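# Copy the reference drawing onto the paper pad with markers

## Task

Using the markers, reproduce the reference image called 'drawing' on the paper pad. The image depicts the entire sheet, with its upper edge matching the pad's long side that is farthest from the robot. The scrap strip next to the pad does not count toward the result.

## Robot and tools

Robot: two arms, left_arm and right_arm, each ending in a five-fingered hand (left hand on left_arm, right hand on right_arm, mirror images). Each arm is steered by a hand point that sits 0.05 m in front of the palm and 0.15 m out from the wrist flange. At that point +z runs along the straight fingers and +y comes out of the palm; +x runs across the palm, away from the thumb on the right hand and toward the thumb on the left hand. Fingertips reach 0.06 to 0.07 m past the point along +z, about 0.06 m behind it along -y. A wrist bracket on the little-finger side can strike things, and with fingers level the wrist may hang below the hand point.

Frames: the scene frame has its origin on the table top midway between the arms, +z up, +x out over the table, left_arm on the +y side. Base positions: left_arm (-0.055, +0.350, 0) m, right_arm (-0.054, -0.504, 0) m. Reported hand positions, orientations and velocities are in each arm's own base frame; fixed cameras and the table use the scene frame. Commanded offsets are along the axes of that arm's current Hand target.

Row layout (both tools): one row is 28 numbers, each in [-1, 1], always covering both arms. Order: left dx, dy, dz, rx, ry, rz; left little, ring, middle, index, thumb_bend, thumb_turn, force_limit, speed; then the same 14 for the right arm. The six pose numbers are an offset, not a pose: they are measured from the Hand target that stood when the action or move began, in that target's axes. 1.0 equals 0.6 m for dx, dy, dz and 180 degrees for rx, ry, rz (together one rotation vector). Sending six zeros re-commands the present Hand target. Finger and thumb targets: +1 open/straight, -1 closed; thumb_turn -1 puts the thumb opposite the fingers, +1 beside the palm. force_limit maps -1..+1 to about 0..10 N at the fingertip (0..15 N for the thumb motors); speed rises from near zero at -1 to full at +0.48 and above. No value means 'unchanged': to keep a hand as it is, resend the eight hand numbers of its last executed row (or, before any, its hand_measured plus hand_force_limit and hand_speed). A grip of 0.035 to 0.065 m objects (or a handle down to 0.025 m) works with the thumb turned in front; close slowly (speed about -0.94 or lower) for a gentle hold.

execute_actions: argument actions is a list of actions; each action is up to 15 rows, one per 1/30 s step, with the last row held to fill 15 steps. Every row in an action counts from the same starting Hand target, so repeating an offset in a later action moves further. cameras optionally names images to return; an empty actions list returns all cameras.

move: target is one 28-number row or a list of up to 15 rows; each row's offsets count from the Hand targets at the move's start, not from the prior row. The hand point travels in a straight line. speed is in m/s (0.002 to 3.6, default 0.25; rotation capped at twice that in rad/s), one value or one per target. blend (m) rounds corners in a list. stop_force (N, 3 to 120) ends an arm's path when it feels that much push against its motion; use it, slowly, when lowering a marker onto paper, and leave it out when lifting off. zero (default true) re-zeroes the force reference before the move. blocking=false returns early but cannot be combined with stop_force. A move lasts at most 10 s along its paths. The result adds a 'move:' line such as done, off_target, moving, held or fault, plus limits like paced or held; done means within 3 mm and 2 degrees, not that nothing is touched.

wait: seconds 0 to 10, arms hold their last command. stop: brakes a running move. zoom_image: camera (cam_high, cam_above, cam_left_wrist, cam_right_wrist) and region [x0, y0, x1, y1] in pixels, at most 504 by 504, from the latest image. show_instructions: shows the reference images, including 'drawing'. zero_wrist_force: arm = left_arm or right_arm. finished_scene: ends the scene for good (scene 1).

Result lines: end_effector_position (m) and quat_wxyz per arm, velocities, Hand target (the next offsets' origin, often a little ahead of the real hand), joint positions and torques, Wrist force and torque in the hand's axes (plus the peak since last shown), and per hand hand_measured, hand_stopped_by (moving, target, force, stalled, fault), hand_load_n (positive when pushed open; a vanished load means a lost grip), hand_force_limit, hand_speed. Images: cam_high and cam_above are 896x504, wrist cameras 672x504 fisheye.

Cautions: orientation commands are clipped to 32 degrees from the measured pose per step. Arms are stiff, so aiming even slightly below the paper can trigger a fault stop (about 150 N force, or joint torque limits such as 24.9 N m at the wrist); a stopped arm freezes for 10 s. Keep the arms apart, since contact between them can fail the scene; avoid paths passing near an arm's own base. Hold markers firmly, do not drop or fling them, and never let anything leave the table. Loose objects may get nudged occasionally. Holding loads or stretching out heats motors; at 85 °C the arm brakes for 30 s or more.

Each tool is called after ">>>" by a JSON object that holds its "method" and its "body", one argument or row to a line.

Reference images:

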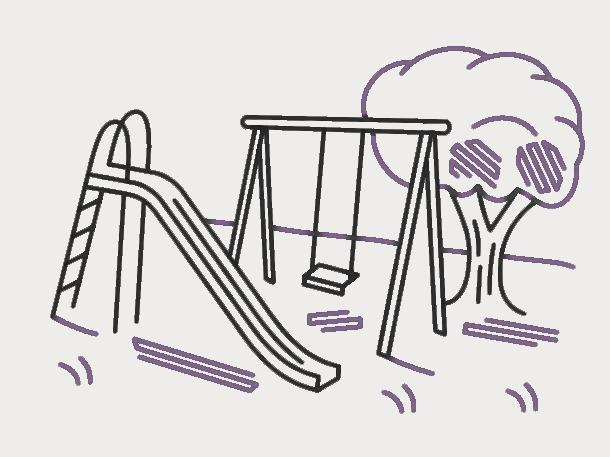

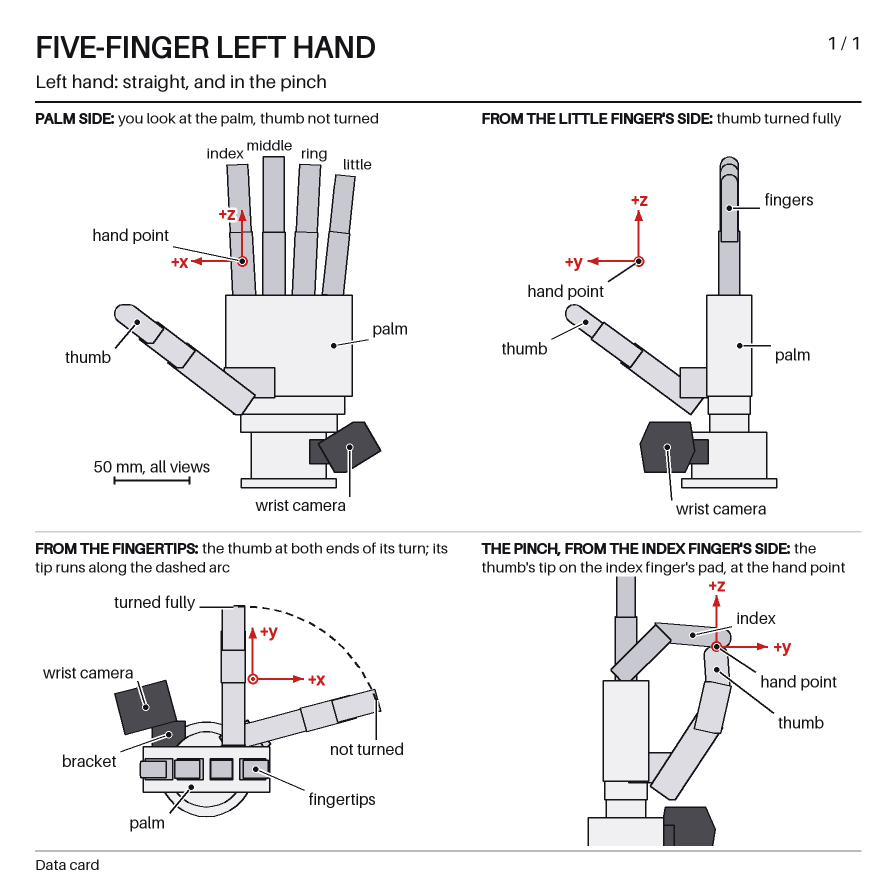

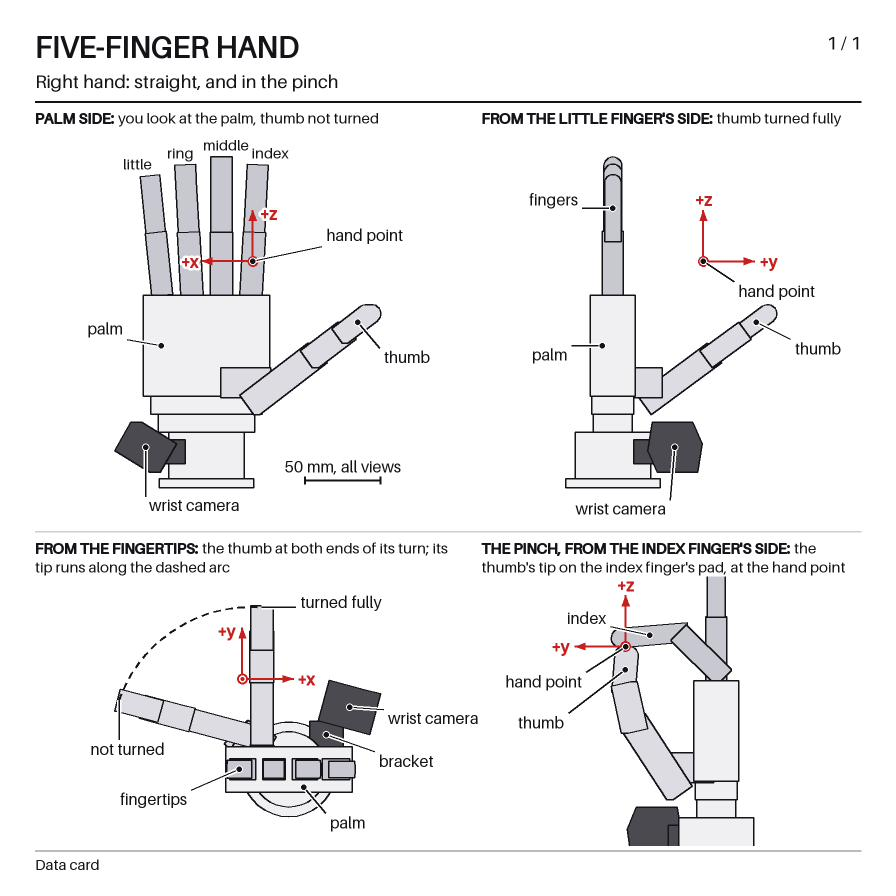

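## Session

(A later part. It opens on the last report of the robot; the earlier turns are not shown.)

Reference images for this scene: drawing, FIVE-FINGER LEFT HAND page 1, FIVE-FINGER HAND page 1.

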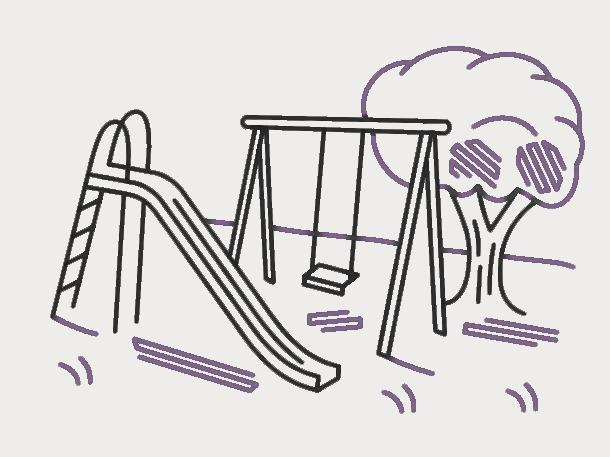

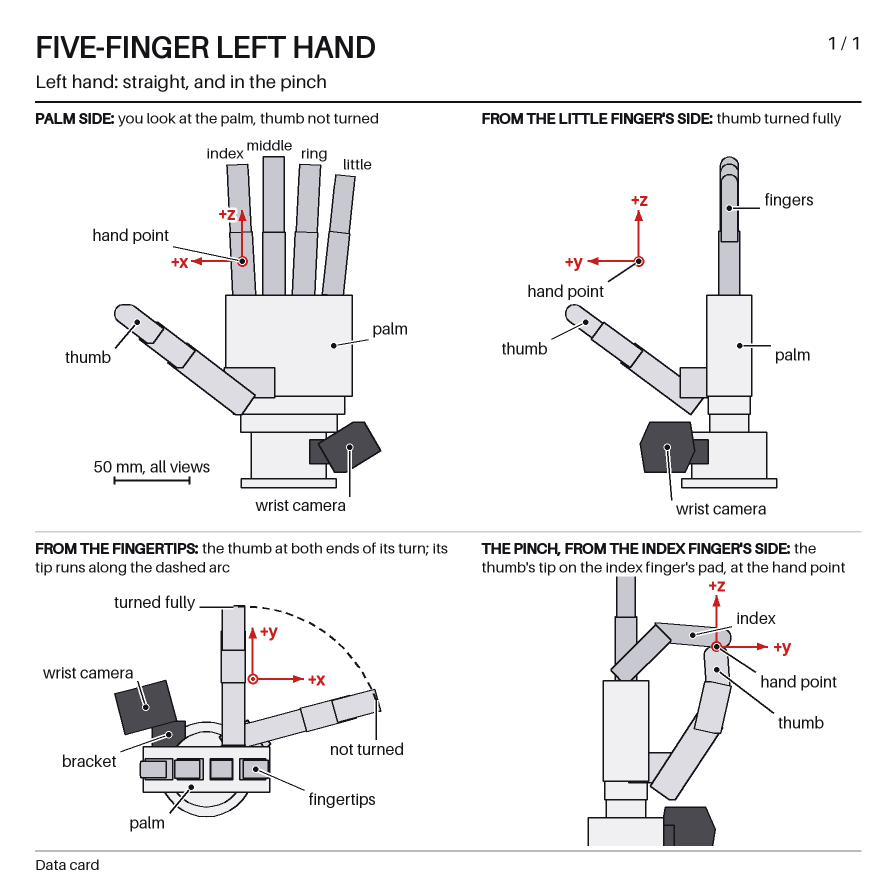

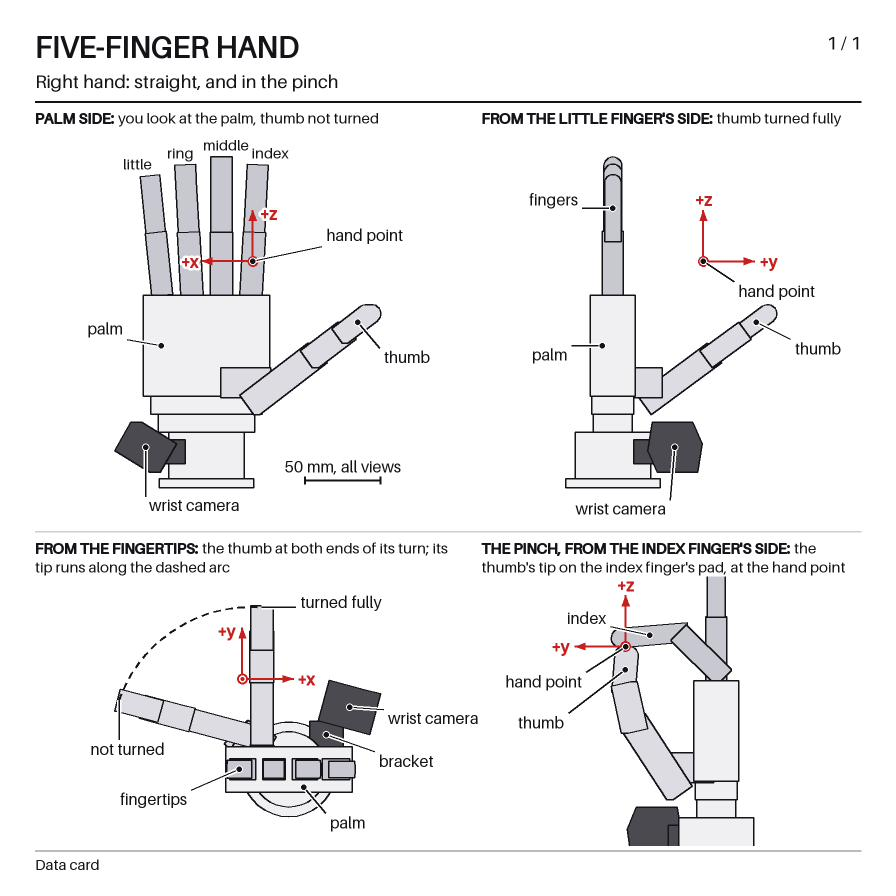

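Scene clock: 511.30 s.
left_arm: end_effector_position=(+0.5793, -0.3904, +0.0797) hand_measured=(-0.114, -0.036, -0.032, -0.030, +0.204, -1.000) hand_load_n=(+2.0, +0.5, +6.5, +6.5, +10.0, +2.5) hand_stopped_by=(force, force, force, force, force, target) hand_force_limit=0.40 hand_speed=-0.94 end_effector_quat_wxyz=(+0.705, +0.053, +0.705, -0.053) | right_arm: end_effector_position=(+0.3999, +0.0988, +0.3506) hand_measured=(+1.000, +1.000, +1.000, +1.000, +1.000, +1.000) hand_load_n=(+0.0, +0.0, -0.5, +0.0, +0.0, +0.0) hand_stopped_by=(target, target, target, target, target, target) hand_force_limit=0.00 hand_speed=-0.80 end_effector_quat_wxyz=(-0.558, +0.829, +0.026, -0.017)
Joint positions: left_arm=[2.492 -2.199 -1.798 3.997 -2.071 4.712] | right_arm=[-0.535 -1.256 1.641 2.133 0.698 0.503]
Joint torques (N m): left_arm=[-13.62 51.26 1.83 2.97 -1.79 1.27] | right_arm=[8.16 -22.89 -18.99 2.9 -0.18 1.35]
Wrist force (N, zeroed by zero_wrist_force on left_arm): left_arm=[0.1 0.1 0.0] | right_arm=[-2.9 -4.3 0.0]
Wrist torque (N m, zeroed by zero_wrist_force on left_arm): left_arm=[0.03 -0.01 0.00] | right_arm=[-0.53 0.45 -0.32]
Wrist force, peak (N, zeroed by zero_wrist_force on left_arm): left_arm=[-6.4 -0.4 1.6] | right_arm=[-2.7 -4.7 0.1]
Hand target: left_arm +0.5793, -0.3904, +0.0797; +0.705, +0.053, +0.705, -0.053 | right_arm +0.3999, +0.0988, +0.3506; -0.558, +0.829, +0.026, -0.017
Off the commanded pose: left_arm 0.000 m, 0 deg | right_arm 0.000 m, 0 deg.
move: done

>>> {"method": "move", "body": {
  "target": [
    [0.0081,0,0.0008,0,0,0,-0.5,-0.5,-0.7,-0.6,0.1,-1,0.4,-0.94,0,0,0,0,0,0,1,1,1,1,1,1,0,-0.8],
    [0.0081,-0.0333,-0.0083,0,0,0,-0.5,-0.5,-0.7,-0.6,0.1,-1,0.4,-0.94,0,0,0,0,0,0,1,1,1,1,1,1,0,-0.8],
    [0.0081,-0.0212,-0.02,0,0,0,-0.5,-0.5,-0.7,-0.6,0.1,-1,0.4,-0.94,0,0,0,0,0,0,1,1,1,1,1,1,0,-0.8],
    [0.0081,0.0112,-0.0108,0,0,0,-0.5,-0.5,-0.7,-0.6,0.1,-1,0.4,-0.94,0,0,0,0,0,0,1,1,1,1,1,1,0,-0.8],
    [0.0081,-0.0008,0.0008,0,0,0,-0.5,-0.5,-0.7,-0.6,0.1,-1,0.4,-0.94,0,0,0,0,0,0,1,1,1,1,1,1,0,-0.8]
  ],
  "speed": [0.02,0.05,0.05,0.05,0.05]
}}

>>> {"method": "move", "body": {
  "target": [
    [-0.0081,0,0,0,0,0,-0.5,-0.5,-0.7,-0.6,0.1,-1,0.4,-0.94,0,0,0,0,0,0,1,1,1,1,1,1,0,-0.8],
    [-0.0081,0.012,-0.0116,0,0,0,-0.5,-0.5,-0.7,-0.6,0.1,-1,0.4,-0.94,0,0,0,0,0,0,1,1,1,1,1,1,0,-0.8],
    [0,0.012,-0.0116,0,0,0,-0.5,-0.5,-0.7,-0.6,0.1,-1,0.4,-0.94,0,0,0,0,0,0,1,1,1,1,1,1,0,-0.8],
    [0,0.0124,-0.0170,0,0,0,-0.5,-0.5,-0.7,-0.6,0.1,-1,0.4,-0.94,0,0,0,0,0,0,1,1,1,1,1,1,0,-0.8],
    [0,-0.0192,-0.0254,0,0,0,-0.5,-0.5,-0.7,-0.6,0.1,-1,0.4,-0.94,0,0,0,0,0,0,1,1,1,1,1,1,0,-0.8],
    [0,-0.0323,-0.0121,0,0,0,-0.5,-0.5,-0.7,-0.6,0.1,-1,0.4,-0.94,0,0,0,0,0,0,1,1,1,1,1,1,0,-0.8],
    [-0.0081,-0.0323,-0.0121,0,0,0,-0.5,-0.5,-0.7,-0.6,0.1,-1,0.4,-0.94,0,0,0,0,0,0,1,1,1,1,1,1,0,-0.8]
  ],
  "speed": [0.05,0.1,0.02,0.05,0.05,0.05,0.05]
}}

Scene clock: 530.20 s.
left_arm: end_effector_position=(+0.5796, -0.3909, +0.0749) hand_measured=(-0.114, -0.036, -0.032, -0.030, +0.204, -1.000) hand_load_n=(+2.0, +0.5, +7.0, +5.5, +10.0, +1.5) hand_stopped_by=(force, force, force, force, force, target) hand_force_limit=0.40 hand_speed=-0.94 end_effector_quat_wxyz=(+0.705, +0.053, +0.705, -0.053) | right_arm: end_effector_position=(+0.3999, +0.0988, +0.3506) hand_measured=(+1.000, +1.000, +1.000, +1.000, +1.000, +1.000) hand_load_n=(+0.0, +0.0, +0.0, +0.0, +0.0, +0.0) hand_stopped_by=(target, target, target, target, target, target) hand_force_limit=0.00 hand_speed=-0.80 end_effector_quat_wxyz=(-0.558, +0.829, +0.026, -0.017)
Joint positions: left_arm=[2.492 -2.208 -1.798 4.006 -2.071 4.712] | right_arm=[-0.535 -1.256 1.641 2.133 0.698 0.503]
Joint torques (N m): left_arm=[-13.45 24.47 30.45 -0.28 -1.86 0.8] | right_arm=[7.92 -23.19 -18.2 2.82 -0.44 1.31]
Wrist force (N, zeroed by zero_wrist_force on left_arm): left_arm=[-1.5 0.7 -0.2] | right_arm=[-2.8 -4.4 0.0]
Wrist torque (N m, zeroed by zero_wrist_force on left_arm): left_arm=[0.04 0.03 0.01] | right_arm=[-0.55 0.44 -0.32]
Wrist force, peak (N, zeroed by zero_wrist_force on left_arm): left_arm=[-3.5 -1.0 0.2] | right_arm=[-2.7 -4.6 0.0]
Hand target: left_arm +0.5797, -0.3910, +0.0749; +0.705, +0.053, +0.705, -0.053 | right_arm +0.3999, +0.0988, +0.3506; -0.558, +0.829, +0.026, -0.017
Off the commanded pose: left_arm 0.000 m, 0 deg | right_arm 0.000 m, 0 deg.
move: done

Scene clock: 533.70 s.
left_arm: end_effector_position=(+0.5696, -0.4091, +0.0796) hand_measured=(-0.114, -0.036, -0.032, -0.030, +0.204, -1.000) hand_load_n=(+1.5, +0.5, +7.0, +6.0, +10.0, +2.5) hand_stopped_by=(force, force, force, force, force, target) hand_force_limit=0.40 hand_speed=-0.94 end_effector_quat_wxyz=(+0.705, +0.053, +0.705, -0.053) | right_arm: end_effector_position=(+0.3999, +0.0988, +0.3506) hand_measured=(+1.000, +1.000, +1.000, +1.000, +1.000, +1.000) hand_load_n=(-0.5, +0.0, +0.0, +0.0, +0.0, +0.0) hand_stopped_by=(target, target, target, target, target, target) hand_force_limit=0.00 hand_speed=-0.80 end_effector_quat_wxyz=(-0.558, +0.829, +0.026, -0.017)
Joint positions: left_arm=[2.452 -2.214 -1.769 3.983 -2.111 4.712] | right_arm=[-0.535 -1.256 1.641 2.133 0.698 0.503]
Joint torques (N m): left_arm=[-12.64 51.8 31.47 -0.24 -1.86 -0.85] | right_arm=[8.86 -23.68 -18.42 2.9 -0.3 1.47]
Wrist force (N, zeroed by zero_wrist_force on left_arm): left_arm=[-0.1 0.1 0.0] | right_arm=[-2.6 -4.3 0.0]
Wrist torque (N m, zeroed by zero_wrist_force on left_arm): left_arm=[0.02 0.02 -0.02] | right_arm=[-0.53 0.41 -0.31]
Wrist force, peak (N, zeroed by zero_wrist_force on left_arm): left_arm=[-3.6 0.0 0.3] | right_arm=[-2.9 -4.6 0.1]
Hand target: left_arm +0.5696, -0.4091, +0.0798; +0.705, +0.053, +0.705, -0.053 | right_arm +0.3999, +0.0988, +0.3506; -0.558, +0.829, +0.026, -0.017
Off the commanded pose: left_arm 0.000 m, 0 deg | right_arm 0.000 m, 0 deg.
move: done

>>> {"method": "move", "body": {
  "target": [
    [0,0.0119,-0.0087,0,0,0,-0.5,-0.5,-0.7,-0.6,0.1,-1,0.4,-0.94,0,0,0,0,0,0,1,1,1,1,1,1,0,-0.8],
    [0.0081,0.0119,-0.0087,0,0,0,-0.5,-0.5,-0.7,-0.6,0.1,-1,0.4,-0.94,0,0,0,0,0,0,1,1,1,1,1,1,0,-0.8],
    [0.0081,0.0132,-0.0137,0,0,0,-0.5,-0.5,-0.7,-0.6,0.1,-1,0.4,-0.94,0,0,0,0,0,0,1,1,1,1,1,1,0,-0.8],
    [0,0.0132,-0.0137,0,0,0,-0.5,-0.5,-0.7,-0.6,0.1,-1,0.4,-0.94,0,0,0,0,0,0,1,1,1,1,1,1,0,-0.8],
    [0,0.0915,0.1345,0,0,0,-0.5,-0.5,-0.7,-0.6,0.1,-1,0.4,-0.94,0,0,0,0,0,0,1,1,1,1,1,1,0,-0.8],
    [0.0082,0.0915,0.1345,0,0,0,-0.5,-0.5,-0.7,-0.6,0.1,-1,0.4,-0.94,0,0,0,0,0,0,1,1,1,1,1,1,0,-0.8],
    [0.0081,-0.0735,0.1304,0,0,0,-0.5,-0.5,-0.7,-0.6,0.1,-1,0.4,-0.94,0,0,0,0,0,0,1,1,1,1,1,1,0,-0.8]
  ],
  "speed": [0.1,0.02,0.03,0.05,0.2,0.02,0.06]
}}

>>> {"method": "move", "body": {
  "target": [
    [0,-0.0029,-0.0021,0,0,0,-0.5,-0.5,-0.7,-0.6,0.1,-1,0.4,-0.94,0,0,0,0,0,0,1,1,1,1,1,1,0,-0.8],
    [0,-0.0037,-0.0048,0,0,0,-0.5,-0.5,-0.7,-0.6,0.1,-1,0.4,-0.94,0,0,0,0,0,0,1,1,1,1,1,1,0,-0.8],
    [0,-0.0027,-0.0075,0,0,0,-0.5,-0.5,-0.7,-0.6,0.1,-1,0.4,-0.94,0,0,0,0,0,0,1,1,1,1,1,1,0,-0.8],
    [0,0.0004,-0.0094,0,0,0,-0.5,-0.5,-0.7,-0.6,0.1,-1,0.4,-0.94,0,0,0,0,0,0,1,1,1,1,1,1,0,-0.8],
    [0,0.1658,-0.005,0,0,0,-0.5,-0.5,-0.7,-0.6,0.1,-1,0.4,-0.94,0,0,0,0,0,0,1,1,1,1,1,1,0,-0.8],
    [0,0.17,-0.0005,0,0,0,-0.5,-0.5,-0.7,-0.6,0.1,-1,0.4,-0.94,0,0,0,0,0,0,1,1,1,1,1,1,0,-0.8],
    [0,0.1645,0.0041,0,0,0,-0.5,-0.5,-0.7,-0.6,0.1,-1,0.4,-0.94,0,0,0,0,0,0,1,1,1,1,1,1,0,-0.8],
    [-0.0081,0.1645,0.0041,0,0,0,-0.5,-0.5,-0.7,-0.6,0.1,-1,0.4,-0.94,0,0,0,0,0,0,1,1,1,1,1,1,0,-0.8],
    [-0.06,0.2645,-0.35,0,0,0,-0.5,-0.5,-0.7,-0.6,0.1,-1,0.4,-0.94,0,0,0,0,0,0,1,1,1,1,1,1,0,-0.8]
  ],
  "speed": [0.02,0.02,0.02,0.02,0.06,0.02,0.02,0.05,0.25],
  "blend": [0.0008,0.0008,0.0008,0,0.0005,0.0008,0,0,0],
  "cameras": ["cam_above"]
}}

>>> {"method": "zoom_image", "body": {
  "camera": "cam_above",
  "region": [360, 190, 500, 310]
}}

Scene clock: 556.50 s.
left_arm: end_effector_position=(+0.6404, -0.4642, +0.0749) hand_measured=(-0.114, -0.036, -0.032, -0.030, +0.204, -1.000) hand_load_n=(+2.0, +0.5, +6.5, +5.5, +10.5, +1.5) hand_stopped_by=(force, force, force, force, force, target) hand_force_limit=0.40 hand_speed=-0.94 end_effector_quat_wxyz=(+0.705, +0.053, +0.705, -0.053) | right_arm: end_effector_position=(+0.3999, +0.0988, +0.3506) hand_measured=(+1.000, +1.000, +1.000, +1.000, +1.000, +1.000) hand_load_n=(+0.0, +0.0, +0.0, -0.5, +0.0, +0.0) hand_stopped_by=(target, target, target, target, target, target) hand_force_limit=0.00 hand_speed=-0.80 end_effector_quat_wxyz=(-0.558, +0.829, +0.026, -0.017)
Joint positions: left_arm=[2.456 -2.372 -1.469 3.841 -2.107 4.712] | right_arm=[-0.535 -1.256 1.641 2.133 0.698 0.503]
Joint torques (N m): left_arm=[-13.19 31.63 29.31 -0.77 -1.24 -1.67] | right_arm=[9.06 -23.92 -18 2.81 -0.29 1.42]
Wrist force (N, zeroed by zero_wrist_force on left_arm): left_arm=[-3.2 1.2 0.0] | right_arm=[-2.6 -4.3 -0.2]
Wrist torque (N m, zeroed by zero_wrist_force on left_arm): left_arm=[0.04 0.01 -0.01] | right_arm=[-0.52 0.41 -0.31]
Wrist force, peak (N, zeroed by zero_wrist_force on left_arm): left_arm=[-3.8 -0.2 0.5] | right_arm=[-2.7 -4.6 -0.1]
Hand target: left_arm +0.6404, -0.4643, +0.0749; +0.705, +0.053, +0.705, -0.053 | right_arm +0.3999, +0.0988, +0.3506; -0.558, +0.829, +0.026, -0.017
Off the commanded pose: left_arm 0.000 m, 0 deg | right_arm 0.000 m, 0 deg.
move: done

Scene clock: 561.33 s.
left_arm: end_effector_position=(+0.4565, -0.2762, +0.1109) hand_measured=(-0.114, -0.034, -0.032, -0.030, +0.204, -1.000) hand_load_n=(+2.0, +0.5, +6.5, +6.0, +10.0, +2.0) hand_stopped_by=(force, force, force, force, force, target) hand_force_limit=0.40 hand_speed=-0.94 end_effector_quat_wxyz=(+0.705, +0.053, +0.705, -0.053) | right_arm: end_effector_position=(+0.3999, +0.0988, +0.3506) hand_measured=(+1.000, +1.000, +1.000, +1.000, +1.000, +1.000) hand_load_n=(+0.0, +0.0, +0.0, +0.0, +0.0, +0.0) hand_stopped_by=(target, target, target, target, target, target) hand_force_limit=0.00 hand_speed=-0.80 end_effector_quat_wxyz=(-0.558, +0.829, +0.026, -0.017)
Joint positions: left_arm=[2.541 -1.857 -2.279 4.136 -2.022 4.712] | right_arm=[-0.535 -1.256 1.641 2.133 0.698 0.503]
Joint torques (N m): left_arm=[-12.95 35.98 1.85 2.65 -1.84 1.27] | right_arm=[7.72 -23.5 -18.53 2.77 -0.65 1.34]
Wrist force (N, zeroed by zero_wrist_force on left_arm): left_arm=[0.2 0.1 -0.1] | right_arm=[-2.5 -4.5 -0.2]
Wrist torque (N m, zeroed by zero_wrist_force on left_arm): left_arm=[0.01 -0.04 -0.03] | right_arm=[-0.55 0.39 -0.30]
Wrist force, peak (N, zeroed by zero_wrist_force on left_arm): left_arm=[-4.3 0.4 0.8] | right_arm=[-3.0 -4.6 -0.4]
Hand target: left_arm +0.4564, -0.2761, +0.1109; +0.705, +0.053, +0.705, -0.053 | right_arm +0.3999, +0.0988, +0.3506; -0.558, +0.829, +0.026, -0.017
Off the commanded pose: left_arm 0.000 m, 0 deg | right_arm 0.000 m, 0 deg.
move: done
Images, in order (width x height): cam_above 896x504.

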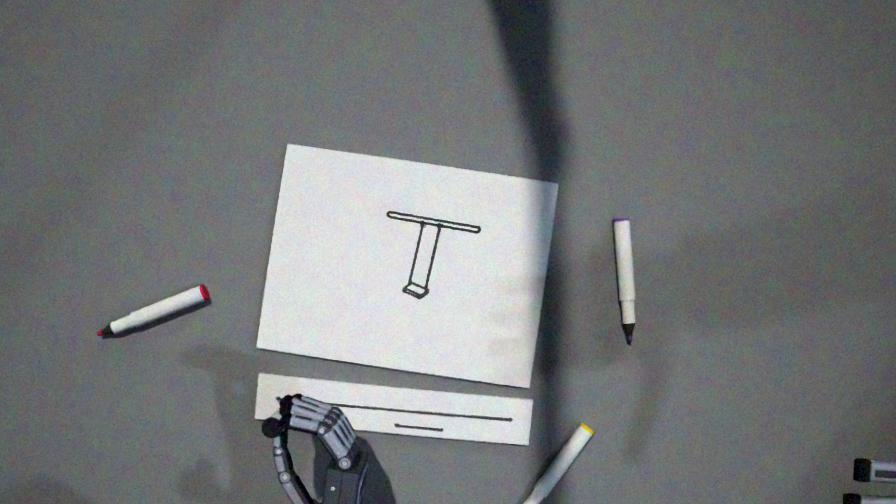

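Scaled by 3.600 from the camera's 896x504 image, which has a finer 1280x720 frame.

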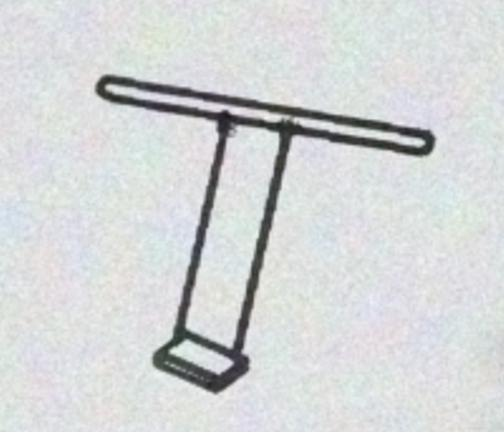

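>>> {"method": "zoom_image", "body": {
  "camera": "cam_above",
  "region": [375, 200, 435, 240]
}}

>>> {"method": "zoom_image", "body": {
  "camera": "cam_above",
  "region": [395, 270, 440, 305]
}}

Scaled by 8.400 from the camera's 896x504 image, which has a finer 1280x720 frame.

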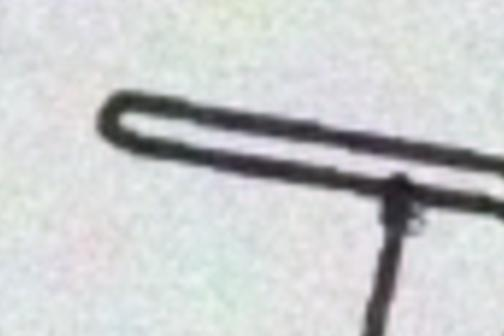

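Scaled by 11.200 from the camera's 896x504 image, which has a finer 1280x720 frame.

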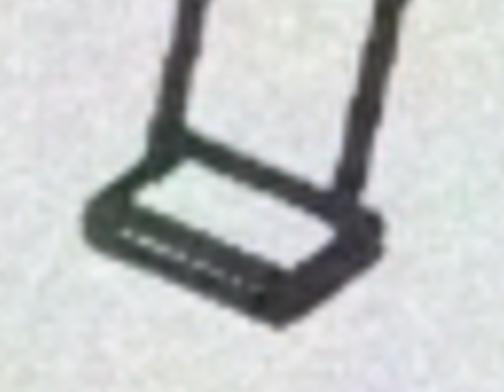

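>>> {"method": "move", "body": {
  "target": [
    [0.0518,-0.0867,0.2342,0,0,0,-0.5,-0.5,-0.7,-0.6,0.1,-1,0.4,-0.94,0,0,0,0,0,0,1,1,1,1,1,1,0,-0.8],
    [0.06,-0.0867,0.2342,0,0,0,-0.5,-0.5,-0.7,-0.6,0.1,-1,0.4,-0.94,0,0,0,0,0,0,1,1,1,1,1,1,0,-0.8],
    [0.0599,-0.1075,0.345,0,0,0,-0.5,-0.5,-0.7,-0.6,0.1,-1,0.4,-0.94,0,0,0,0,0,0,1,1,1,1,1,1,0,-0.8],
    [0.0518,-0.1075,0.345,0,0,0,-0.5,-0.5,-0.7,-0.6,0.1,-1,0.4,-0.94,0,0,0,0,0,0,1,1,1,1,1,1,0,-0.8],
    [0.0518,-0.113,0.3425,0,0,0,-0.5,-0.5,-0.7,-0.6,0.1,-1,0.4,-0.94,0,0,0,0,0,0,1,1,1,1,1,1,0,-0.8],
    [0.0599,-0.113,0.3425,0,0,0,-0.5,-0.5,-0.7,-0.6,0.1,-1,0.4,-0.94,0,0,0,0,0,0,1,1,1,1,1,1,0,-0.8],
    [0.0599,-0.0909,0.2309,0,0,0,-0.5,-0.5,-0.7,-0.6,0.1,-1,0.4,-0.94,0,0,0,0,0,0,1,1,1,1,1,1,0,-0.8],
    [0.0518,-0.0909,0.2309,0,0,0,-0.5,-0.5,-0.7,-0.6,0.1,-1,0.4,-0.94,0,0,0,0,0,0,1,1,1,1,1,1,0,-0.8]
  ],
  "speed": [0.25,0.02,0.06,0.05,0.1,0.02,0.06,0.05]
}}

>>> {"method": "move", "body": {
  "target": [
    [0,-0.0191,0.0975,0,0,0,-0.5,-0.5,-0.7,-0.6,0.1,-1,0.4,-0.94,0,0,0,0,0,0,1,1,1,1,1,1,0,-0.8],
    [0.0081,-0.0191,0.0975,0,0,0,-0.5,-0.5,-0.7,-0.6,0.1,-1,0.4,-0.94,0,0,0,0,0,0,1,1,1,1,1,1,0,-0.8],
    [0.0081,-0.0233,-0.0125,0,0,0,-0.5,-0.5,-0.7,-0.6,0.1,-1,0.4,-0.94,0,0,0,0,0,0,1,1,1,1,1,1,0,-0.8],
    [0.0081,-0.03,-0.0142,0,0,0,-0.5,-0.5,-0.7,-0.6,0.1,-1,0.4,-0.94,0,0,0,0,0,0,1,1,1,1,1,1,0,-0.8],
    [0.0081,-0.0245,0.1141,0,0,0,-0.5,-0.5,-0.7,-0.6,0.1,-1,0.4,-0.94,0,0,0,0,0,0,1,1,1,1,1,1,0,-0.8],
    [0,-0.0245,0.1141,0,0,0,-0.5,-0.5,-0.7,-0.6,0.1,-1,0.4,-0.94,0,0,0,0,0,0,1,1,1,1,1,1,0,-0.8]
  ],
  "speed": [0.2,0.02,0.06,0.04,0.06,0.05]
}}

Scene clock: 593.87 s.
left_arm: end_effector_position=(+0.5852, -0.3507, +0.0797) hand_measured=(-0.114, -0.036, -0.032, -0.030, +0.204, -1.000) hand_load_n=(+1.5, +0.5, +7.0, +6.0, +10.0, +2.0) hand_stopped_by=(force, force, force, force, force, target) hand_force_limit=0.40 hand_speed=-0.94 end_effector_quat_wxyz=(+0.705, +0.053, +0.705, -0.053) | right_arm: end_effector_position=(+0.3999, +0.0988, +0.3506) hand_measured=(+1.000, +1.000, +1.000, +1.000, +1.000, +1.000) hand_load_n=(+0.0, +0.0, +0.0, +0.0, +0.0, -0.5) hand_stopped_by=(target, target, target, target, target, target) hand_force_limit=0.00 hand_speed=-0.80 end_effector_quat_wxyz=(-0.558, +0.829, +0.026, -0.017)
Joint positions: left_arm=[2.565 -2.155 -1.884 4.039 -1.998 4.712] | right_arm=[-0.535 -1.256 1.641 2.133 0.698 0.503]
Joint torques (N m): left_arm=[-13.6 48.71 30.12 -0.2 -1.77 0.58] | right_arm=[8.5 -23.94 -17.69 2.72 -0.63 1.64]
Wrist force (N, zeroed by zero_wrist_force on left_arm): left_arm=[0.2 0.1 -0.2] | right_arm=[-2.6 -4.3 -0.1]
Wrist torque (N m, zeroed by zero_wrist_force on left_arm): left_arm=[0.03 -0.01 -0.07] | right_arm=[-0.54 0.42 -0.32]
Wrist force, peak (N, zeroed by zero_wrist_force on left_arm): left_arm=[-3.1 -0.1 0.5] | right_arm=[-2.8 -4.6 -0.1]
Hand target: left_arm +0.5852, -0.3507, +0.0798; +0.705, +0.053, +0.705, -0.053 | right_arm +0.3999, +0.0988, +0.3506; -0.558, +0.829, +0.026, -0.017
Off the commanded pose: left_arm 0.000 m, 0 deg | right_arm 0.000 m, 0 deg.
move: done

Scene clock: 599.10 s.
left_arm: end_effector_position=(+0.6507, -0.3754, +0.0797) hand_measured=(-0.114, -0.034, -0.032, -0.030, +0.204, -1.000) hand_load_n=(+1.5, +0.5, +7.0, +5.5, +10.0, +2.0) hand_stopped_by=(force, force, force, force, force, target) hand_force_limit=0.40 hand_speed=-0.94 end_effector_quat_wxyz=(+0.705, +0.053, +0.705, -0.053) | right_arm: end_effector_position=(+0.3999, +0.0988, +0.3506) hand_measured=(+1.000, +1.000, +1.000, +1.000, +1.000, +1.000) hand_load_n=(+0.0, +0.0, +0.0, +0.0, -0.5, +0.0) hand_stopped_by=(target, target, target, target, target, target) hand_force_limit=0.00 hand_speed=-0.80 end_effector_quat_wxyz=(-0.558, +0.829, +0.026, -0.017)
Joint positions: left_arm=[2.592 -2.259 -1.68 3.938 -1.971 4.712] | right_arm=[-0.535 -1.256 1.641 2.133 0.698 0.503]
Joint torques (N m): left_arm=[12.4 54.27 31.99 -0.48 1.94 -1.27] | right_arm=[8.3 -23.12 -17.64 2.55 -0.63 1.41]
Wrist force (N, zeroed by zero_wrist_force on left_arm): left_arm=[0.4 0.2 0.0] | right_arm=[-2.6 -4.4 0.1]
Wrist torque (N m, zeroed by zero_wrist_force on left_arm): left_arm=[0.02 -0.05 -0.06] | right_arm=[-0.55 0.40 -0.31]
Wrist force, peak (N, zeroed by zero_wrist_force on left_arm): left_arm=[-3.1 0.3 0.6] | right_arm=[-2.7 -4.6 0.0]
Hand target: left_arm +0.6507, -0.3754, +0.0798; +0.705, +0.053, +0.705, -0.053 | right_arm +0.3999, +0.0988, +0.3506; -0.558, +0.829, +0.026, -0.017
Off the commanded pose: left_arm 0.000 m, 0 deg | right_arm 0.000 m, 0 deg.
move: done

>>> {"method": "move", "body": {
  "target": [
    [0,-0.1291,-0.005,0,0,0,-0.5,-0.5,-0.7,-0.6,0.1,-1,0.4,-0.94,0,0,0,0,0,0,1,1,1,1,1,1,0,-0.8],
    [0.008,-0.1291,-0.005,0,0,0,-0.5,-0.5,-0.7,-0.6,0.1,-1,0.4,-0.94,0,0,0,0,0,0,1,1,1,1,1,1,0,-0.8],
    [0.008,-0.0933,-0.1883,0,0,0,-0.5,-0.5,-0.7,-0.6,0.1,-1,0.4,-0.94,0,0,0,0,0,0,1,1,1,1,1,1,0,-0.8],
    [0.008,-0.102,-0.1903,0,0,0,-0.5,-0.5,-0.7,-0.6,0.1,-1,0.4,-0.94,0,0,0,0,0,0,1,1,1,1,1,1,0,-0.8],
    [0.008,-0.137,-0.0042,0,0,0,-0.5,-0.5,-0.7,-0.6,0.1,-1,0.4,-0.94,0,0,0,0,0,0,1,1,1,1,1,1,0,-0.8],
    [0,-0.137,-0.0042,0,0,0,-0.5,-0.5,-0.7,-0.6,0.1,-1,0.4,-0.94,0,0,0,0,0,0,1,1,1,1,1,1,0,-0.8]
  ],
  "speed": [0.25,0.02,0.07,0.04,0.07,0.05]
}}

>>> {"method": "move", "body": {
  "target": [
    [0,0.0025,-0.0158,0,0,0,-0.5,-0.5,-0.7,-0.6,0.1,-1,0.4,-0.94,0,0,0,0,0,0,1,1,1,1,1,1,0,-0.8],
    [0.008,0.0025,-0.0158,0,0,0,-0.5,-0.5,-0.7,-0.6,0.1,-1,0.4,-0.94,0,0,0,0,0,0,1,1,1,1,1,1,0,-0.8],
    [0.008,-0.0038,-0.1661,0,0,0,-0.5,-0.5,-0.7,-0.6,0.1,-1,0.4,-0.94,0,0,0,0,0,0,1,1,1,1,1,1,0,-0.8],
    [0.008,-0.0117,-0.1674,0,0,0,-0.5,-0.5,-0.7,-0.6,0.1,-1,0.4,-0.94,0,0,0,0,0,0,1,1,1,1,1,1,0,-0.8],
    [0.008,-0.0034,0,0,0,0,-0.5,-0.5,-0.7,-0.6,0.1,-1,0.4,-0.94,0,0,0,0,0,0,1,1,1,1,1,1,0,-0.8],
    [0,-0.0034,0,0,0,0,-0.5,-0.5,-0.7,-0.6,0.1,-1,0.4,-0.94,0,0,0,0,0,0,1,1,1,1,1,1,0,-0.8]
  ],
  "speed": [0.1,0.02,0.07,0.04,0.07,0.05],
  "cameras": ["cam_above"]
}}

>>> {"method": "zoom_image", "body": {
  "camera": "cam_above",
  "region": [340, 190, 500, 350]
}}

Scene clock: 622.23 s.
left_arm: end_effector_position=(+0.6360, -0.4563, +0.0796) hand_measured=(-0.114, -0.034, -0.032, -0.030, +0.204, -1.000) hand_load_n=(+1.5, +0.5, +7.0, +5.5, +10.0, +2.0) hand_stopped_by=(force, force, force, force, force, target) hand_force_limit=0.40 hand_speed=-0.94 end_effector_quat_wxyz=(+0.705, +0.053, +0.705, -0.053) | right_arm: end_effector_position=(+0.3999, +0.0988, +0.3506) hand_measured=(+1.000, +1.000, +1.000, +1.000, +1.000, +1.000) hand_load_n=(+0.0, +0.0, +0.0, +0.0, +0.0, +0.0) hand_stopped_by=(target, target, target, target, target, target) hand_force_limit=0.00 hand_speed=-0.80 end_effector_quat_wxyz=(-0.558, +0.829, +0.026, -0.017)
Joint positions: left_arm=[2.461 -2.349 -1.501 3.849 -2.102 4.712] | right_arm=[-0.535 -1.256 1.641 2.133 0.698 0.503]
Joint torques (N m): left_arm=[12.38 59.04 33.75 0 1.81 -1.56] | right_arm=[8.66 -24.78 -17.19 2.55 -0.77 1.32]
Wrist force (N, zeroed by zero_wrist_force on left_arm): left_arm=[0.1 0.4 0.0] | right_arm=[-2.6 -4.3 0.0]
Wrist torque (N m, zeroed by zero_wrist_force on left_arm): left_arm=[0.05 0.01 -0.07] | right_arm=[-0.54 0.42 -0.32]
Wrist force, peak (N, zeroed by zero_wrist_force on left_arm): left_arm=[-3.2 0.1 0.5] | right_arm=[-2.8 -4.5 -0.3]
Hand target: left_arm +0.6360, -0.4563, +0.0798; +0.705, +0.053, +0.705, -0.053 | right_arm +0.3999, +0.0988, +0.3506; -0.558, +0.829, +0.026, -0.017
Off the commanded pose: left_arm 0.000 m, 0 deg | right_arm 0.000 m, 0 deg.
move: done

Scene clock: 627.57 s.
left_arm: end_effector_position=(+0.6357, -0.4583, +0.0796) hand_measured=(-0.114, -0.034, -0.032, -0.030, +0.204, -1.000) hand_load_n=(+1.5, +0.5, +7.0, +5.5, +10.0, +2.0) hand_stopped_by=(force, force, force, force, force, target) hand_force_limit=0.40 hand_speed=-0.94 end_effector_quat_wxyz=(+0.705, +0.053, +0.705, -0.053) | right_arm: end_effector_position=(+0.3999, +0.0988, +0.3506) hand_measured=(+1.000, +1.000, +1.000, +1.000, +1.000, +1.000) hand_load_n=(+0.0, +0.0, +0.0, +0.0, +0.0, +0.0) hand_stopped_by=(target, target, target, target, target, target) hand_force_limit=0.00 hand_speed=-0.80 end_effector_quat_wxyz=(-0.558, +0.829, +0.026, -0.017)
Joint positions: left_arm=[2.458 -2.351 -1.496 3.847 -2.105 4.712] | right_arm=[-0.535 -1.256 1.641 2.133 0.698 0.503]
Joint torques (N m): left_arm=[12.07 55.71 33.03 -0.07 1.93 -1.32] | right_arm=[7.94 -24.02 -17 2.55 -0.95 1.38]
Wrist force (N, zeroed by zero_wrist_force on left_arm): left_arm=[0.1 0.2 0.0] | right_arm=[-2.6 -4.3 -0.1]
Wrist torque (N m, zeroed by zero_wrist_force on left_arm): left_arm=[0.03 0.00 -0.05] | right_arm=[-0.53 0.41 -0.32]
Wrist force, peak (N, zeroed by zero_wrist_force on left_arm): left_arm=[-3.3 0.2 0.8] | right_arm=[-2.7 -4.6 -0.1]
Hand target: left_arm +0.6357, -0.4583, +0.0798; +0.705, +0.053, +0.705, -0.053 | right_arm +0.3999, +0.0988, +0.3506; -0.558, +0.829, +0.026, -0.017
Off the commanded pose: left_arm 0.000 m, 0 deg | right_arm 0.000 m, 0 deg.
move: done
Images, in order (width x height): cam_above 896x504.

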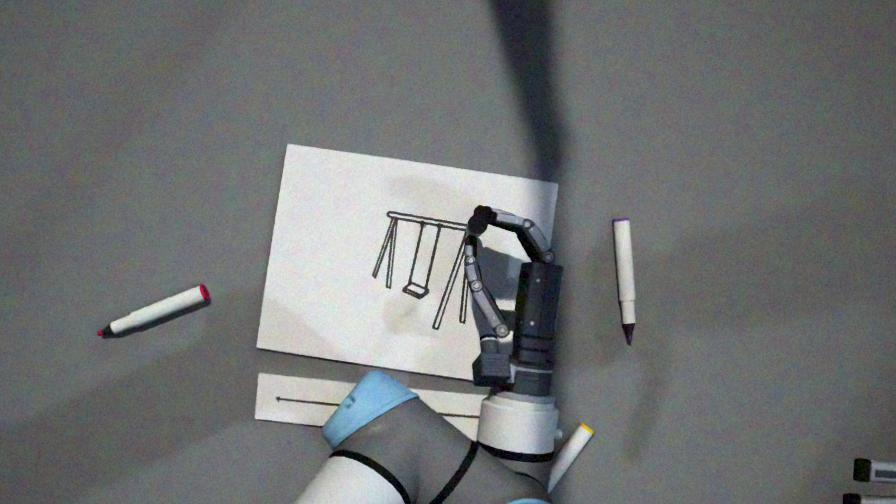

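Scaled by 3.150 from the camera's 896x504 image, which has a finer 1280x720 frame.

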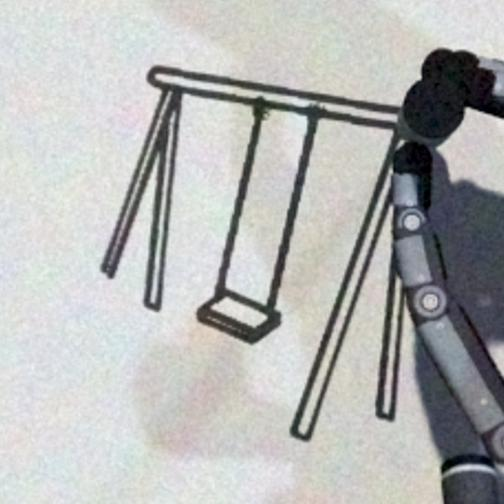

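>>> {"method": "move", "body": {
  "target": [
    [0,-0.0112,-0.0475,0,0,0,-0.5,-0.5,-0.7,-0.6,0.1,-1,0.4,-0.94,0,0,0,0,0,0,1,1,1,1,1,1,0,-0.8],
    [0.008,-0.0112,-0.0475,0,0,0,-0.5,-0.5,-0.7,-0.6,0.1,-1,0.4,-0.94,0,0,0,0,0,0,1,1,1,1,1,1,0,-0.8],
    [0.008,-0.017,-0.0575,0,0,0,-0.5,-0.5,-0.7,-0.6,0.1,-1,0.4,-0.94,0,0,0,0,0,0,1,1,1,1,1,1,0,-0.8],
    [0.008,-0.0228,-0.07,0,0,0,-0.5,-0.5,-0.7,-0.6,0.1,-1,0.4,-0.94,0,0,0,0,0,0,1,1,1,1,1,1,0,-0.8],
    [0.008,-0.027,-0.085,0,0,0,-0.5,-0.5,-0.7,-0.6,0.1,-1,0.4,-0.94,0,0,0,0,0,0,1,1,1,1,1,1,0,-0.8],
    [0.008,-0.0282,-0.1041,0,0,0,-0.5,-0.5,-0.7,-0.6,0.1,-1,0.4,-0.94,0,0,0,0,0,0,1,1,1,1,1,1,0,-0.8],
    [0.008,-0.0262,-0.12,0,0,0,-0.5,-0.5,-0.7,-0.6,0.1,-1,0.4,-0.94,0,0,0,0,0,0,1,1,1,1,1,1,0,-0.8],
    [0.008,-0.0212,-0.1324,0,0,0,-0.5,-0.5,-0.7,-0.6,0.1,-1,0.4,-0.94,0,0,0,0,0,0,1,1,1,1,1,1,0,-0.8],
    [0.008,-0.0153,-0.1391,0,0,0,-0.5,-0.5,-0.7,-0.6,0.1,-1,0.4,-0.94,0,0,0,0,0,0,1,1,1,1,1,1,0,-0.8],
    [0.008,-0.0087,-0.1429,0,0,0,-0.5,-0.5,-0.7,-0.6,0.1,-1,0.4,-0.94,0,0,0,0,0,0,1,1,1,1,1,1,0,-0.8],
    [0,-0.0087,-0.1429,0,0,0,-0.5,-0.5,-0.7,-0.6,0.1,-1,0.4,-0.94,0,0,0,0,0,0,1,1,1,1,1,1,0,-0.8],
    [0,-0.032,-0.0725,0,0,0,-0.5,-0.5,-0.7,-0.6,0.1,-1,0.4,-0.94,0,0,0,0,0,0,1,1,1,1,1,1,0,-0.8]
  ],
  "speed": [0.15,0.02,0.035,0.035,0.035,0.035,0.035,0.035,0.035,0.035,0.05,0.2],
  "blend": [0,0,0.0008,0.0008,0.0008,0.0008,0.0008,0.0008,0.0008,0,0,0]
}}

>>> {"method": "move", "body": {
  "target": [
    [0.008,0,0,0,0,0,-0.5,-0.5,-0.7,-0.6,0.1,-1,0.4,-0.94,0,0,0,0,0,0,1,1,1,1,1,1,0,-0.8],
    [0.008,-0.0029,-0.0133,0,0,0,-0.5,-0.5,-0.7,-0.6,0.1,-1,0.4,-0.94,0,0,0,0,0,0,1,1,1,1,1,1,0,-0.8],
    [0.008,-0.0033,-0.0296,0,0,0,-0.5,-0.5,-0.7,-0.6,0.1,-1,0.4,-0.94,0,0,0,0,0,0,1,1,1,1,1,1,0,-0.8],
    [0,-0.0033,-0.0296,0,0,0,-0.5,-0.5,-0.7,-0.6,0.1,-1,0.4,-0.94,0,0,0,0,0,0,1,1,1,1,1,1,0,-0.8],
    [0,-0.0054,-0.0383,0,0,0,-0.5,-0.5,-0.7,-0.6,0.1,-1,0.4,-0.94,0,0,0,0,0,0,1,1,1,1,1,1,0,-0.8],
    [0.008,-0.0054,-0.0383,0,0,0,-0.5,-0.5,-0.7,-0.6,0.1,-1,0.4,-0.94,0,0,0,0,0,0,1,1,1,1,1,1,0,-0.8],
    [0.008,-0.0033,-0.0691,0,0,0,-0.5,-0.5,-0.7,-0.6,0.1,-1,0.4,-0.94,0,0,0,0,0,0,1,1,1,1,1,1,0,-0.8],
    [0,-0.0033,-0.0691,0,0,0,-0.5,-0.5,-0.7,-0.6,0.1,-1,0.4,-0.94,0,0,0,0,0,0,1,1,1,1,1,1,0,-0.8],
    [0,-0.0162,-0.0183,0,0,0,-0.5,-0.5,-0.7,-0.6,0.1,-1,0.4,-0.94,0,0,0,0,0,0,1,1,1,1,1,1,0,-0.8],
    [0.008,-0.0162,-0.0183,0,0,0,-0.5,-0.5,-0.7,-0.6,0.1,-1,0.4,-0.94,0,0,0,0,0,0,1,1,1,1,1,1,0,-0.8],
    [0.008,-0.0129,-0.0616,0,0,0,-0.5,-0.5,-0.7,-0.6,0.1,-1,0.4,-0.94,0,0,0,0,0,0,1,1,1,1,1,1,0,-0.8],
    [0,-0.0129,-0.0616,0,0,0,-0.5,-0.5,-0.7,-0.6,0.1,-1,0.4,-0.94,0,0,0,0,0,0,1,1,1,1,1,1,0,-0.8]
  ],
  "speed": [0.02,0.04,0.04,0.05,0.1,0.02,0.05,0.05,0.15,0.02,0.05,0.05],
  "blend": [0,0.0008,0,0,0,0,0,0,0,0,0,0]
}}

>>> {"method": "move", "body": {
  "target": [
    [0,0.0096,0.0891,0,0,0,-0.5,-0.5,-0.7,-0.6,0.1,-1,0.4,-0.94,0,0,0,0,0,0,1,1,1,1,1,1,0,-0.8],
    [0.008,0.0096,0.0891,0,0,0,-0.5,-0.5,-0.7,-0.6,0.1,-1,0.4,-0.94,0,0,0,0,0,0,1,1,1,1,1,1,0,-0.8],
    [0.008,0.0067,0.075,0,0,0,-0.5,-0.5,-0.7,-0.6,0.1,-1,0.4,-0.94,0,0,0,0,0,0,1,1,1,1,1,1,0,-0.8],
    [0.008,-0.0012,0.0525,0,0,0,-0.5,-0.5,-0.7,-0.6,0.1,-1,0.4,-0.94,0,0,0,0,0,0,1,1,1,1,1,1,0,-0.8],
    [0.008,-0.0112,0.0691,0,0,0,-0.5,-0.5,-0.7,-0.6,0.1,-1,0.4,-0.94,0,0,0,0,0,0,1,1,1,1,1,1,0,-0.8],
    [0.008,-0.0233,0.087,0,0,0,-0.5,-0.5,-0.7,-0.6,0.1,-1,0.4,-0.94,0,0,0,0,0,0,1,1,1,1,1,1,0,-0.8],
    [0,-0.0233,0.087,0,0,0,-0.5,-0.5,-0.7,-0.6,0.1,-1,0.4,-0.94,0,0,0,0,0,0,1,1,1,1,1,1,0,-0.8]
  ],
  "speed": [0.2,0.02,0.04,0.04,0.04,0.04,0.05],
  "blend": [0,0,0.0008,0,0.0005,0,0]
}}

Scene clock: 654.20 s.
left_arm: end_effector_position=(+0.5898, -0.4708, +0.0798) hand_measured=(-0.114, -0.034, -0.032, -0.030, +0.204, -1.000) hand_load_n=(+1.5, +0.5, +7.0, +6.0, +10.0, +2.0) hand_stopped_by=(force, force, force, force, force, target) hand_force_limit=0.40 hand_speed=-0.94 end_effector_quat_wxyz=(+0.705, +0.053, +0.705, -0.053) | right_arm: end_effector_position=(+0.3999, +0.0988, +0.3506) hand_measured=(+1.000, +1.000, +1.000, +1.000, +1.000, +1.000) hand_load_n=(+0.0, +0.0, +0.0, -0.5, +0.0, +0.0) hand_stopped_by=(target, target, target, target, target, target) hand_force_limit=0.00 hand_speed=-0.80 end_effector_quat_wxyz=(-0.558, +0.829, +0.026, -0.017)
Joint positions: left_arm=[2.391 -2.32 -1.558 3.877 -2.172 4.712] | right_arm=[-0.535 -1.256 1.641 2.133 0.698 0.503]
Joint torques (N m): left_arm=[13.05 32.03 32.3 -0.33 1.73 -1.61] | right_arm=[7.85 -24.42 -16.54 2.5 -0.92 1.32]
Wrist force (N, zeroed by zero_wrist_force on left_arm): left_arm=[0.0 0.2 -0.2] | right_arm=[-2.5 -4.2 -0.2]
Wrist torque (N m, zeroed by zero_wrist_force on left_arm): left_arm=[0.04 0.01 -0.05] | right_arm=[-0.50 0.40 -0.30]
Wrist force, peak (N, zeroed by zero_wrist_force on left_arm): left_arm=[-3.6 0.7 0.6] | right_arm=[-2.7 -4.6 -0.1]
Hand target: left_arm +0.5899, -0.4708, +0.0798; +0.705, +0.053, +0.705, -0.053 | right_arm +0.3999, +0.0988, +0.3506; -0.558, +0.829, +0.026, -0.017
Off the commanded pose: left_arm 0.000 m, 0 deg | right_arm 0.000 m, 0 deg.
move: done

Scene clock: 660.10 s.
left_arm: end_effector_position=(+0.5521, -0.4730, +0.0796) hand_measured=(-0.114, -0.036, -0.032, -0.030, +0.204, -1.000) hand_load_n=(+1.5, +0.5, +6.5, +6.0, +10.0, +2.5) hand_stopped_by=(force, force, force, force, force, target) hand_force_limit=0.40 hand_speed=-0.94 end_effector_quat_wxyz=(+0.705, +0.053, +0.705, -0.053) | right_arm: end_effector_position=(+0.3999, +0.0988, +0.3506) hand_measured=(+1.000, +1.000, +1.000, +1.000, +1.000, +1.000) hand_load_n=(+0.0, +0.0, +0.0, +0.0, +0.0, +0.0) hand_stopped_by=(target, target, target, target, target, target) hand_force_limit=0.00 hand_speed=-0.80 end_effector_quat_wxyz=(-0.558, +0.829, +0.026, -0.017)
Joint positions: left_arm=[2.342 -2.288 -1.622 3.91 -2.221 4.712] | right_arm=[-0.535 -1.256 1.641 2.133 0.698 0.503]
Joint torques (N m): left_arm=[-13.72 56.13 32.46 -0.62 -1.82 0.58] | right_arm=[7.92 -25.35 -16.97 2.49 -0.98 1.34]
Wrist force (N, zeroed by zero_wrist_force on left_arm): left_arm=[0.4 0.0 -0.1] | right_arm=[-2.4 -4.2 0.1]
Wrist torque (N m, zeroed by zero_wrist_force on left_arm): left_arm=[0.01 -0.04 0.02] | right_arm=[-0.53 0.38 -0.30]
Wrist force, peak (N, zeroed by zero_wrist_force on left_arm): left_arm=[-3.1 0.2 0.8] | right_arm=[-2.8 -4.7 -0.2]
Hand target: left_arm +0.5522, -0.4730, +0.0798; +0.705, +0.053, +0.705, -0.053 | right_arm +0.3999, +0.0988, +0.3506; -0.558, +0.829, +0.026, -0.017
Off the commanded pose: left_arm 0.000 m, 0 deg | right_arm 0.000 m, 0 deg.
move: done

Scene clock: 663.60 s.
left_arm: end_effector_position=(+0.6017, -0.4946, +0.0796) hand_measured=(-0.114, -0.034, -0.032, -0.030, +0.204, -1.000) hand_load_n=(+1.5, +0.5, +7.0, +6.0, +10.0, +2.5) hand_stopped_by=(force, force, force, force, force, target) hand_force_limit=0.40 hand_speed=-0.94 end_effector_quat_wxyz=(+0.705, +0.053, +0.705, -0.053) | right_arm: end_effector_position=(+0.3999, +0.0988, +0.3506) hand_measured=(+1.000, +1.000, +1.000, +1.000, +1.000, +1.000) hand_load_n=(+0.0, +0.0, +0.0, +0.0, +0.0, +0.0) hand_stopped_by=(target, target, target, target, target, target) hand_force_limit=0.00 hand_speed=-0.80 end_effector_quat_wxyz=(-0.558, +0.829, +0.026, -0.017)
Joint positions: left_arm=[2.376 -2.368 -1.461 3.829 -2.187 4.712] | right_arm=[-0.535 -1.256 1.641 2.133 0.698 0.503]
Joint torques (N m): left_arm=[12.58 59.26 31.53 -0.46 -1.26 -1.21] | right_arm=[7.68 -24.29 -17.07 2.5 -1.13 1.35]
Wrist force (N, zeroed by zero_wrist_force on left_arm): left_arm=[-0.1 0.2 0.0] | right_arm=[-2.6 -4.3 -0.3]
Wrist torque (N m, zeroed by zero_wrist_force on left_arm): left_arm=[0.02 0.02 -0.04] | right_arm=[-0.50 0.42 -0.31]
Wrist force, peak (N, zeroed by zero_wrist_force on left_arm): left_arm=[-3.8 0.4 0.5] | right_arm=[-2.9 -4.5 -0.2]
Hand target: left_arm +0.6017, -0.4946, +0.0798; +0.705, +0.053, +0.705, -0.053 | right_arm +0.3999, +0.0988, +0.3506; -0.558, +0.829, +0.026, -0.017
Off the commanded pose: left_arm 0.000 m, 0 deg | right_arm 0.000 m, 0 deg.
move: done

>>> {"method": "move", "body": {
  "target": [
    [0,-0.0154,-0.0112,0,0,0,-0.5,-0.5,-0.7,-0.6,0.1,-1,0.4,-0.94,0,0,0,0,0,0,1,1,1,1,1,1,0,-0.8],
    [0.008,-0.0154,-0.0112,0,0,0,-0.5,-0.5,-0.7,-0.6,0.1,-1,0.4,-0.94,0,0,0,0,0,0,1,1,1,1,1,1,0,-0.8],
    [0.008,-0.0054,-0.017,0,0,0,-0.5,-0.5,-0.7,-0.6,0.1,-1,0.4,-0.94,0,0,0,0,0,0,1,1,1,1,1,1,0,-0.8],
    [0.008,0.0054,-0.0295,0,0,0,-0.5,-0.5,-0.7,-0.6,0.1,-1,0.4,-0.94,0,0,0,0,0,0,1,1,1,1,1,1,0,-0.8],
    [0.008,0.0121,-0.0445,0,0,0,-0.5,-0.5,-0.7,-0.6,0.1,-1,0.4,-0.94,0,0,0,0,0,0,1,1,1,1,1,1,0,-0.8],
    [0.008,0.0146,-0.0603,0,0,0,-0.5,-0.5,-0.7,-0.6,0.1,-1,0.4,-0.94,0,0,0,0,0,0,1,1,1,1,1,1,0,-0.8],
    [0.008,0.0142,-0.0753,0,0,0,-0.5,-0.5,-0.7,-0.6,0.1,-1,0.4,-0.94,0,0,0,0,0,0,1,1,1,1,1,1,0,-0.8],
    [0.008,0.0112,-0.0895,0,0,0,-0.5,-0.5,-0.7,-0.6,0.1,-1,0.4,-0.94,0,0,0,0,0,0,1,1,1,1,1,1,0,-0.8],
    [0.008,0.0054,-0.0986,0,0,0,-0.5,-0.5,-0.7,-0.6,0.1,-1,0.4,-0.94,0,0,0,0,0,0,1,1,1,1,1,1,0,-0.8],
    [0.008,-0.0058,-0.104,0,0,0,-0.5,-0.5,-0.7,-0.6,0.1,-1,0.4,-0.94,0,0,0,0,0,0,1,1,1,1,1,1,0,-0.8],
    [0,-0.0058,-0.104,0,0,0,-0.5,-0.5,-0.7,-0.6,0.1,-1,0.4,-0.94,0,0,0,0,0,0,1,1,1,1,1,1,0,-0.8],
    [0,0.3403,0.0213,0,0,0,-0.5,-0.5,-0.7,-0.6,0.1,-1,0.4,-0.94,0,0,0,0,0,0,1,1,1,1,1,1,0,-0.8]
  ],
  "speed": [0.1,0.02,0.035,0.035,0.035,0.035,0.035,0.035,0.035,0.035,0.05,0.2],
  "blend": [0,0,0.0008,0.0008,0.0008,0.0008,0.0008,0.0008,0.0008,0,0,0],
  "cameras": ["cam_above"]
}}

>>> {"method": "zoom_image", "body": {
  "camera": "cam_above",
  "region": [400, 170, 560, 350]
}}

Scene clock: 677.80 s.
left_arm: end_effector_position=(+0.6446, -0.2947, +0.0798) hand_measured=(-0.114, -0.034, -0.032, -0.030, +0.204, -1.000) hand_load_n=(+1.5, +0.5, +7.0, +6.0, +10.0, +2.0) hand_stopped_by=(force, force, force, force, force, target) hand_force_limit=0.40 hand_speed=-0.94 end_effector_quat_wxyz=(+0.705, +0.053, +0.705, -0.053) | right_arm: end_effector_position=(+0.3999, +0.0988, +0.3506) hand_measured=(+1.000, +1.000, +1.000, +1.000, +1.000, +1.000) hand_load_n=(+0.0, +0.0, +0.0, +0.0, +0.0, +0.0) hand_stopped_by=(target, target, target, target, target, target) hand_force_limit=0.00 hand_speed=-0.80 end_effector_quat_wxyz=(-0.558, +0.829, +0.026, -0.017)
Joint positions: left_arm=[2.726 -2.162 -1.871 4.033 -1.837 4.712] | right_arm=[-0.535 -1.256 1.641 2.133 0.698 0.503]
Joint torques (N m): left_arm=[12.77 50.57 2.71 2.98 1.87 0.61] | right_arm=[8.96 -24.89 -17.28 2.38 -1.09 1.36]
Wrist force (N, zeroed by zero_wrist_force on left_arm): left_arm=[0.2 0.3 -0.1] | right_arm=[-2.5 -4.3 -0.1]
Wrist torque (N m, zeroed by zero_wrist_force on left_arm): left_arm=[0.06 0.00 -0.04] | right_arm=[-0.54 0.41 -0.31]
Wrist force, peak (N, zeroed by zero_wrist_force on left_arm): left_arm=[-3.3 -0.8 0.2] | right_arm=[-2.7 -4.5 0.0]
Hand target: left_arm +0.6447, -0.2946, +0.0798; +0.705, +0.053, +0.705, -0.053 | right_arm +0.3999, +0.0988, +0.3506; -0.558, +0.829, +0.026, -0.017
Off the commanded pose: left_arm 0.000 m, 0 deg | right_arm 0.000 m, 0 deg.
move: done
Images, in order (width x height): cam_above 896x504.

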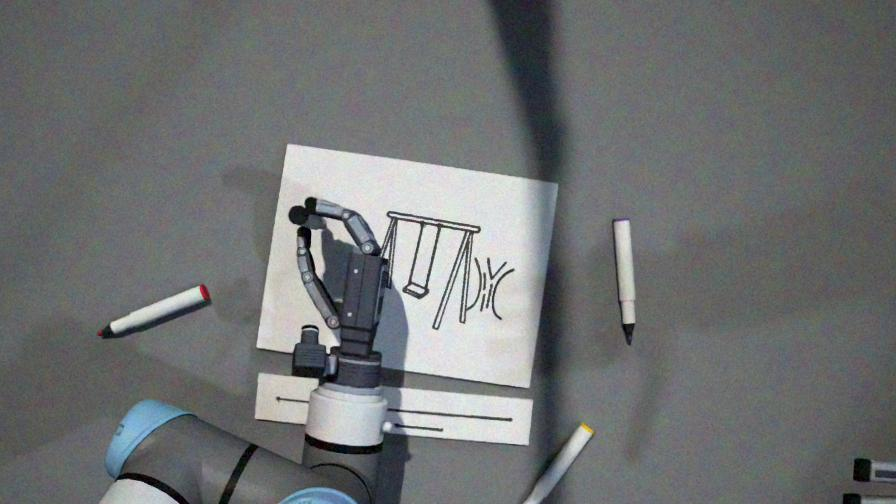

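Scaled by 2.800 from the camera's 896x504 image, which has a finer 1280x720 frame.

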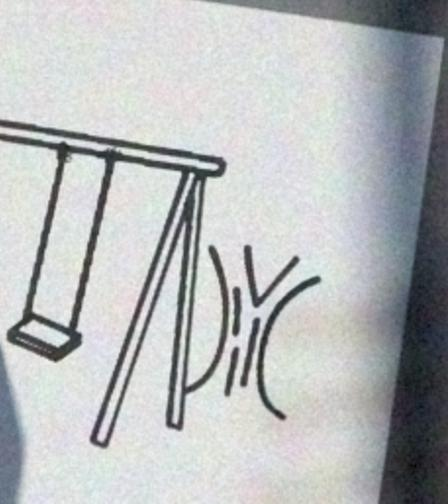

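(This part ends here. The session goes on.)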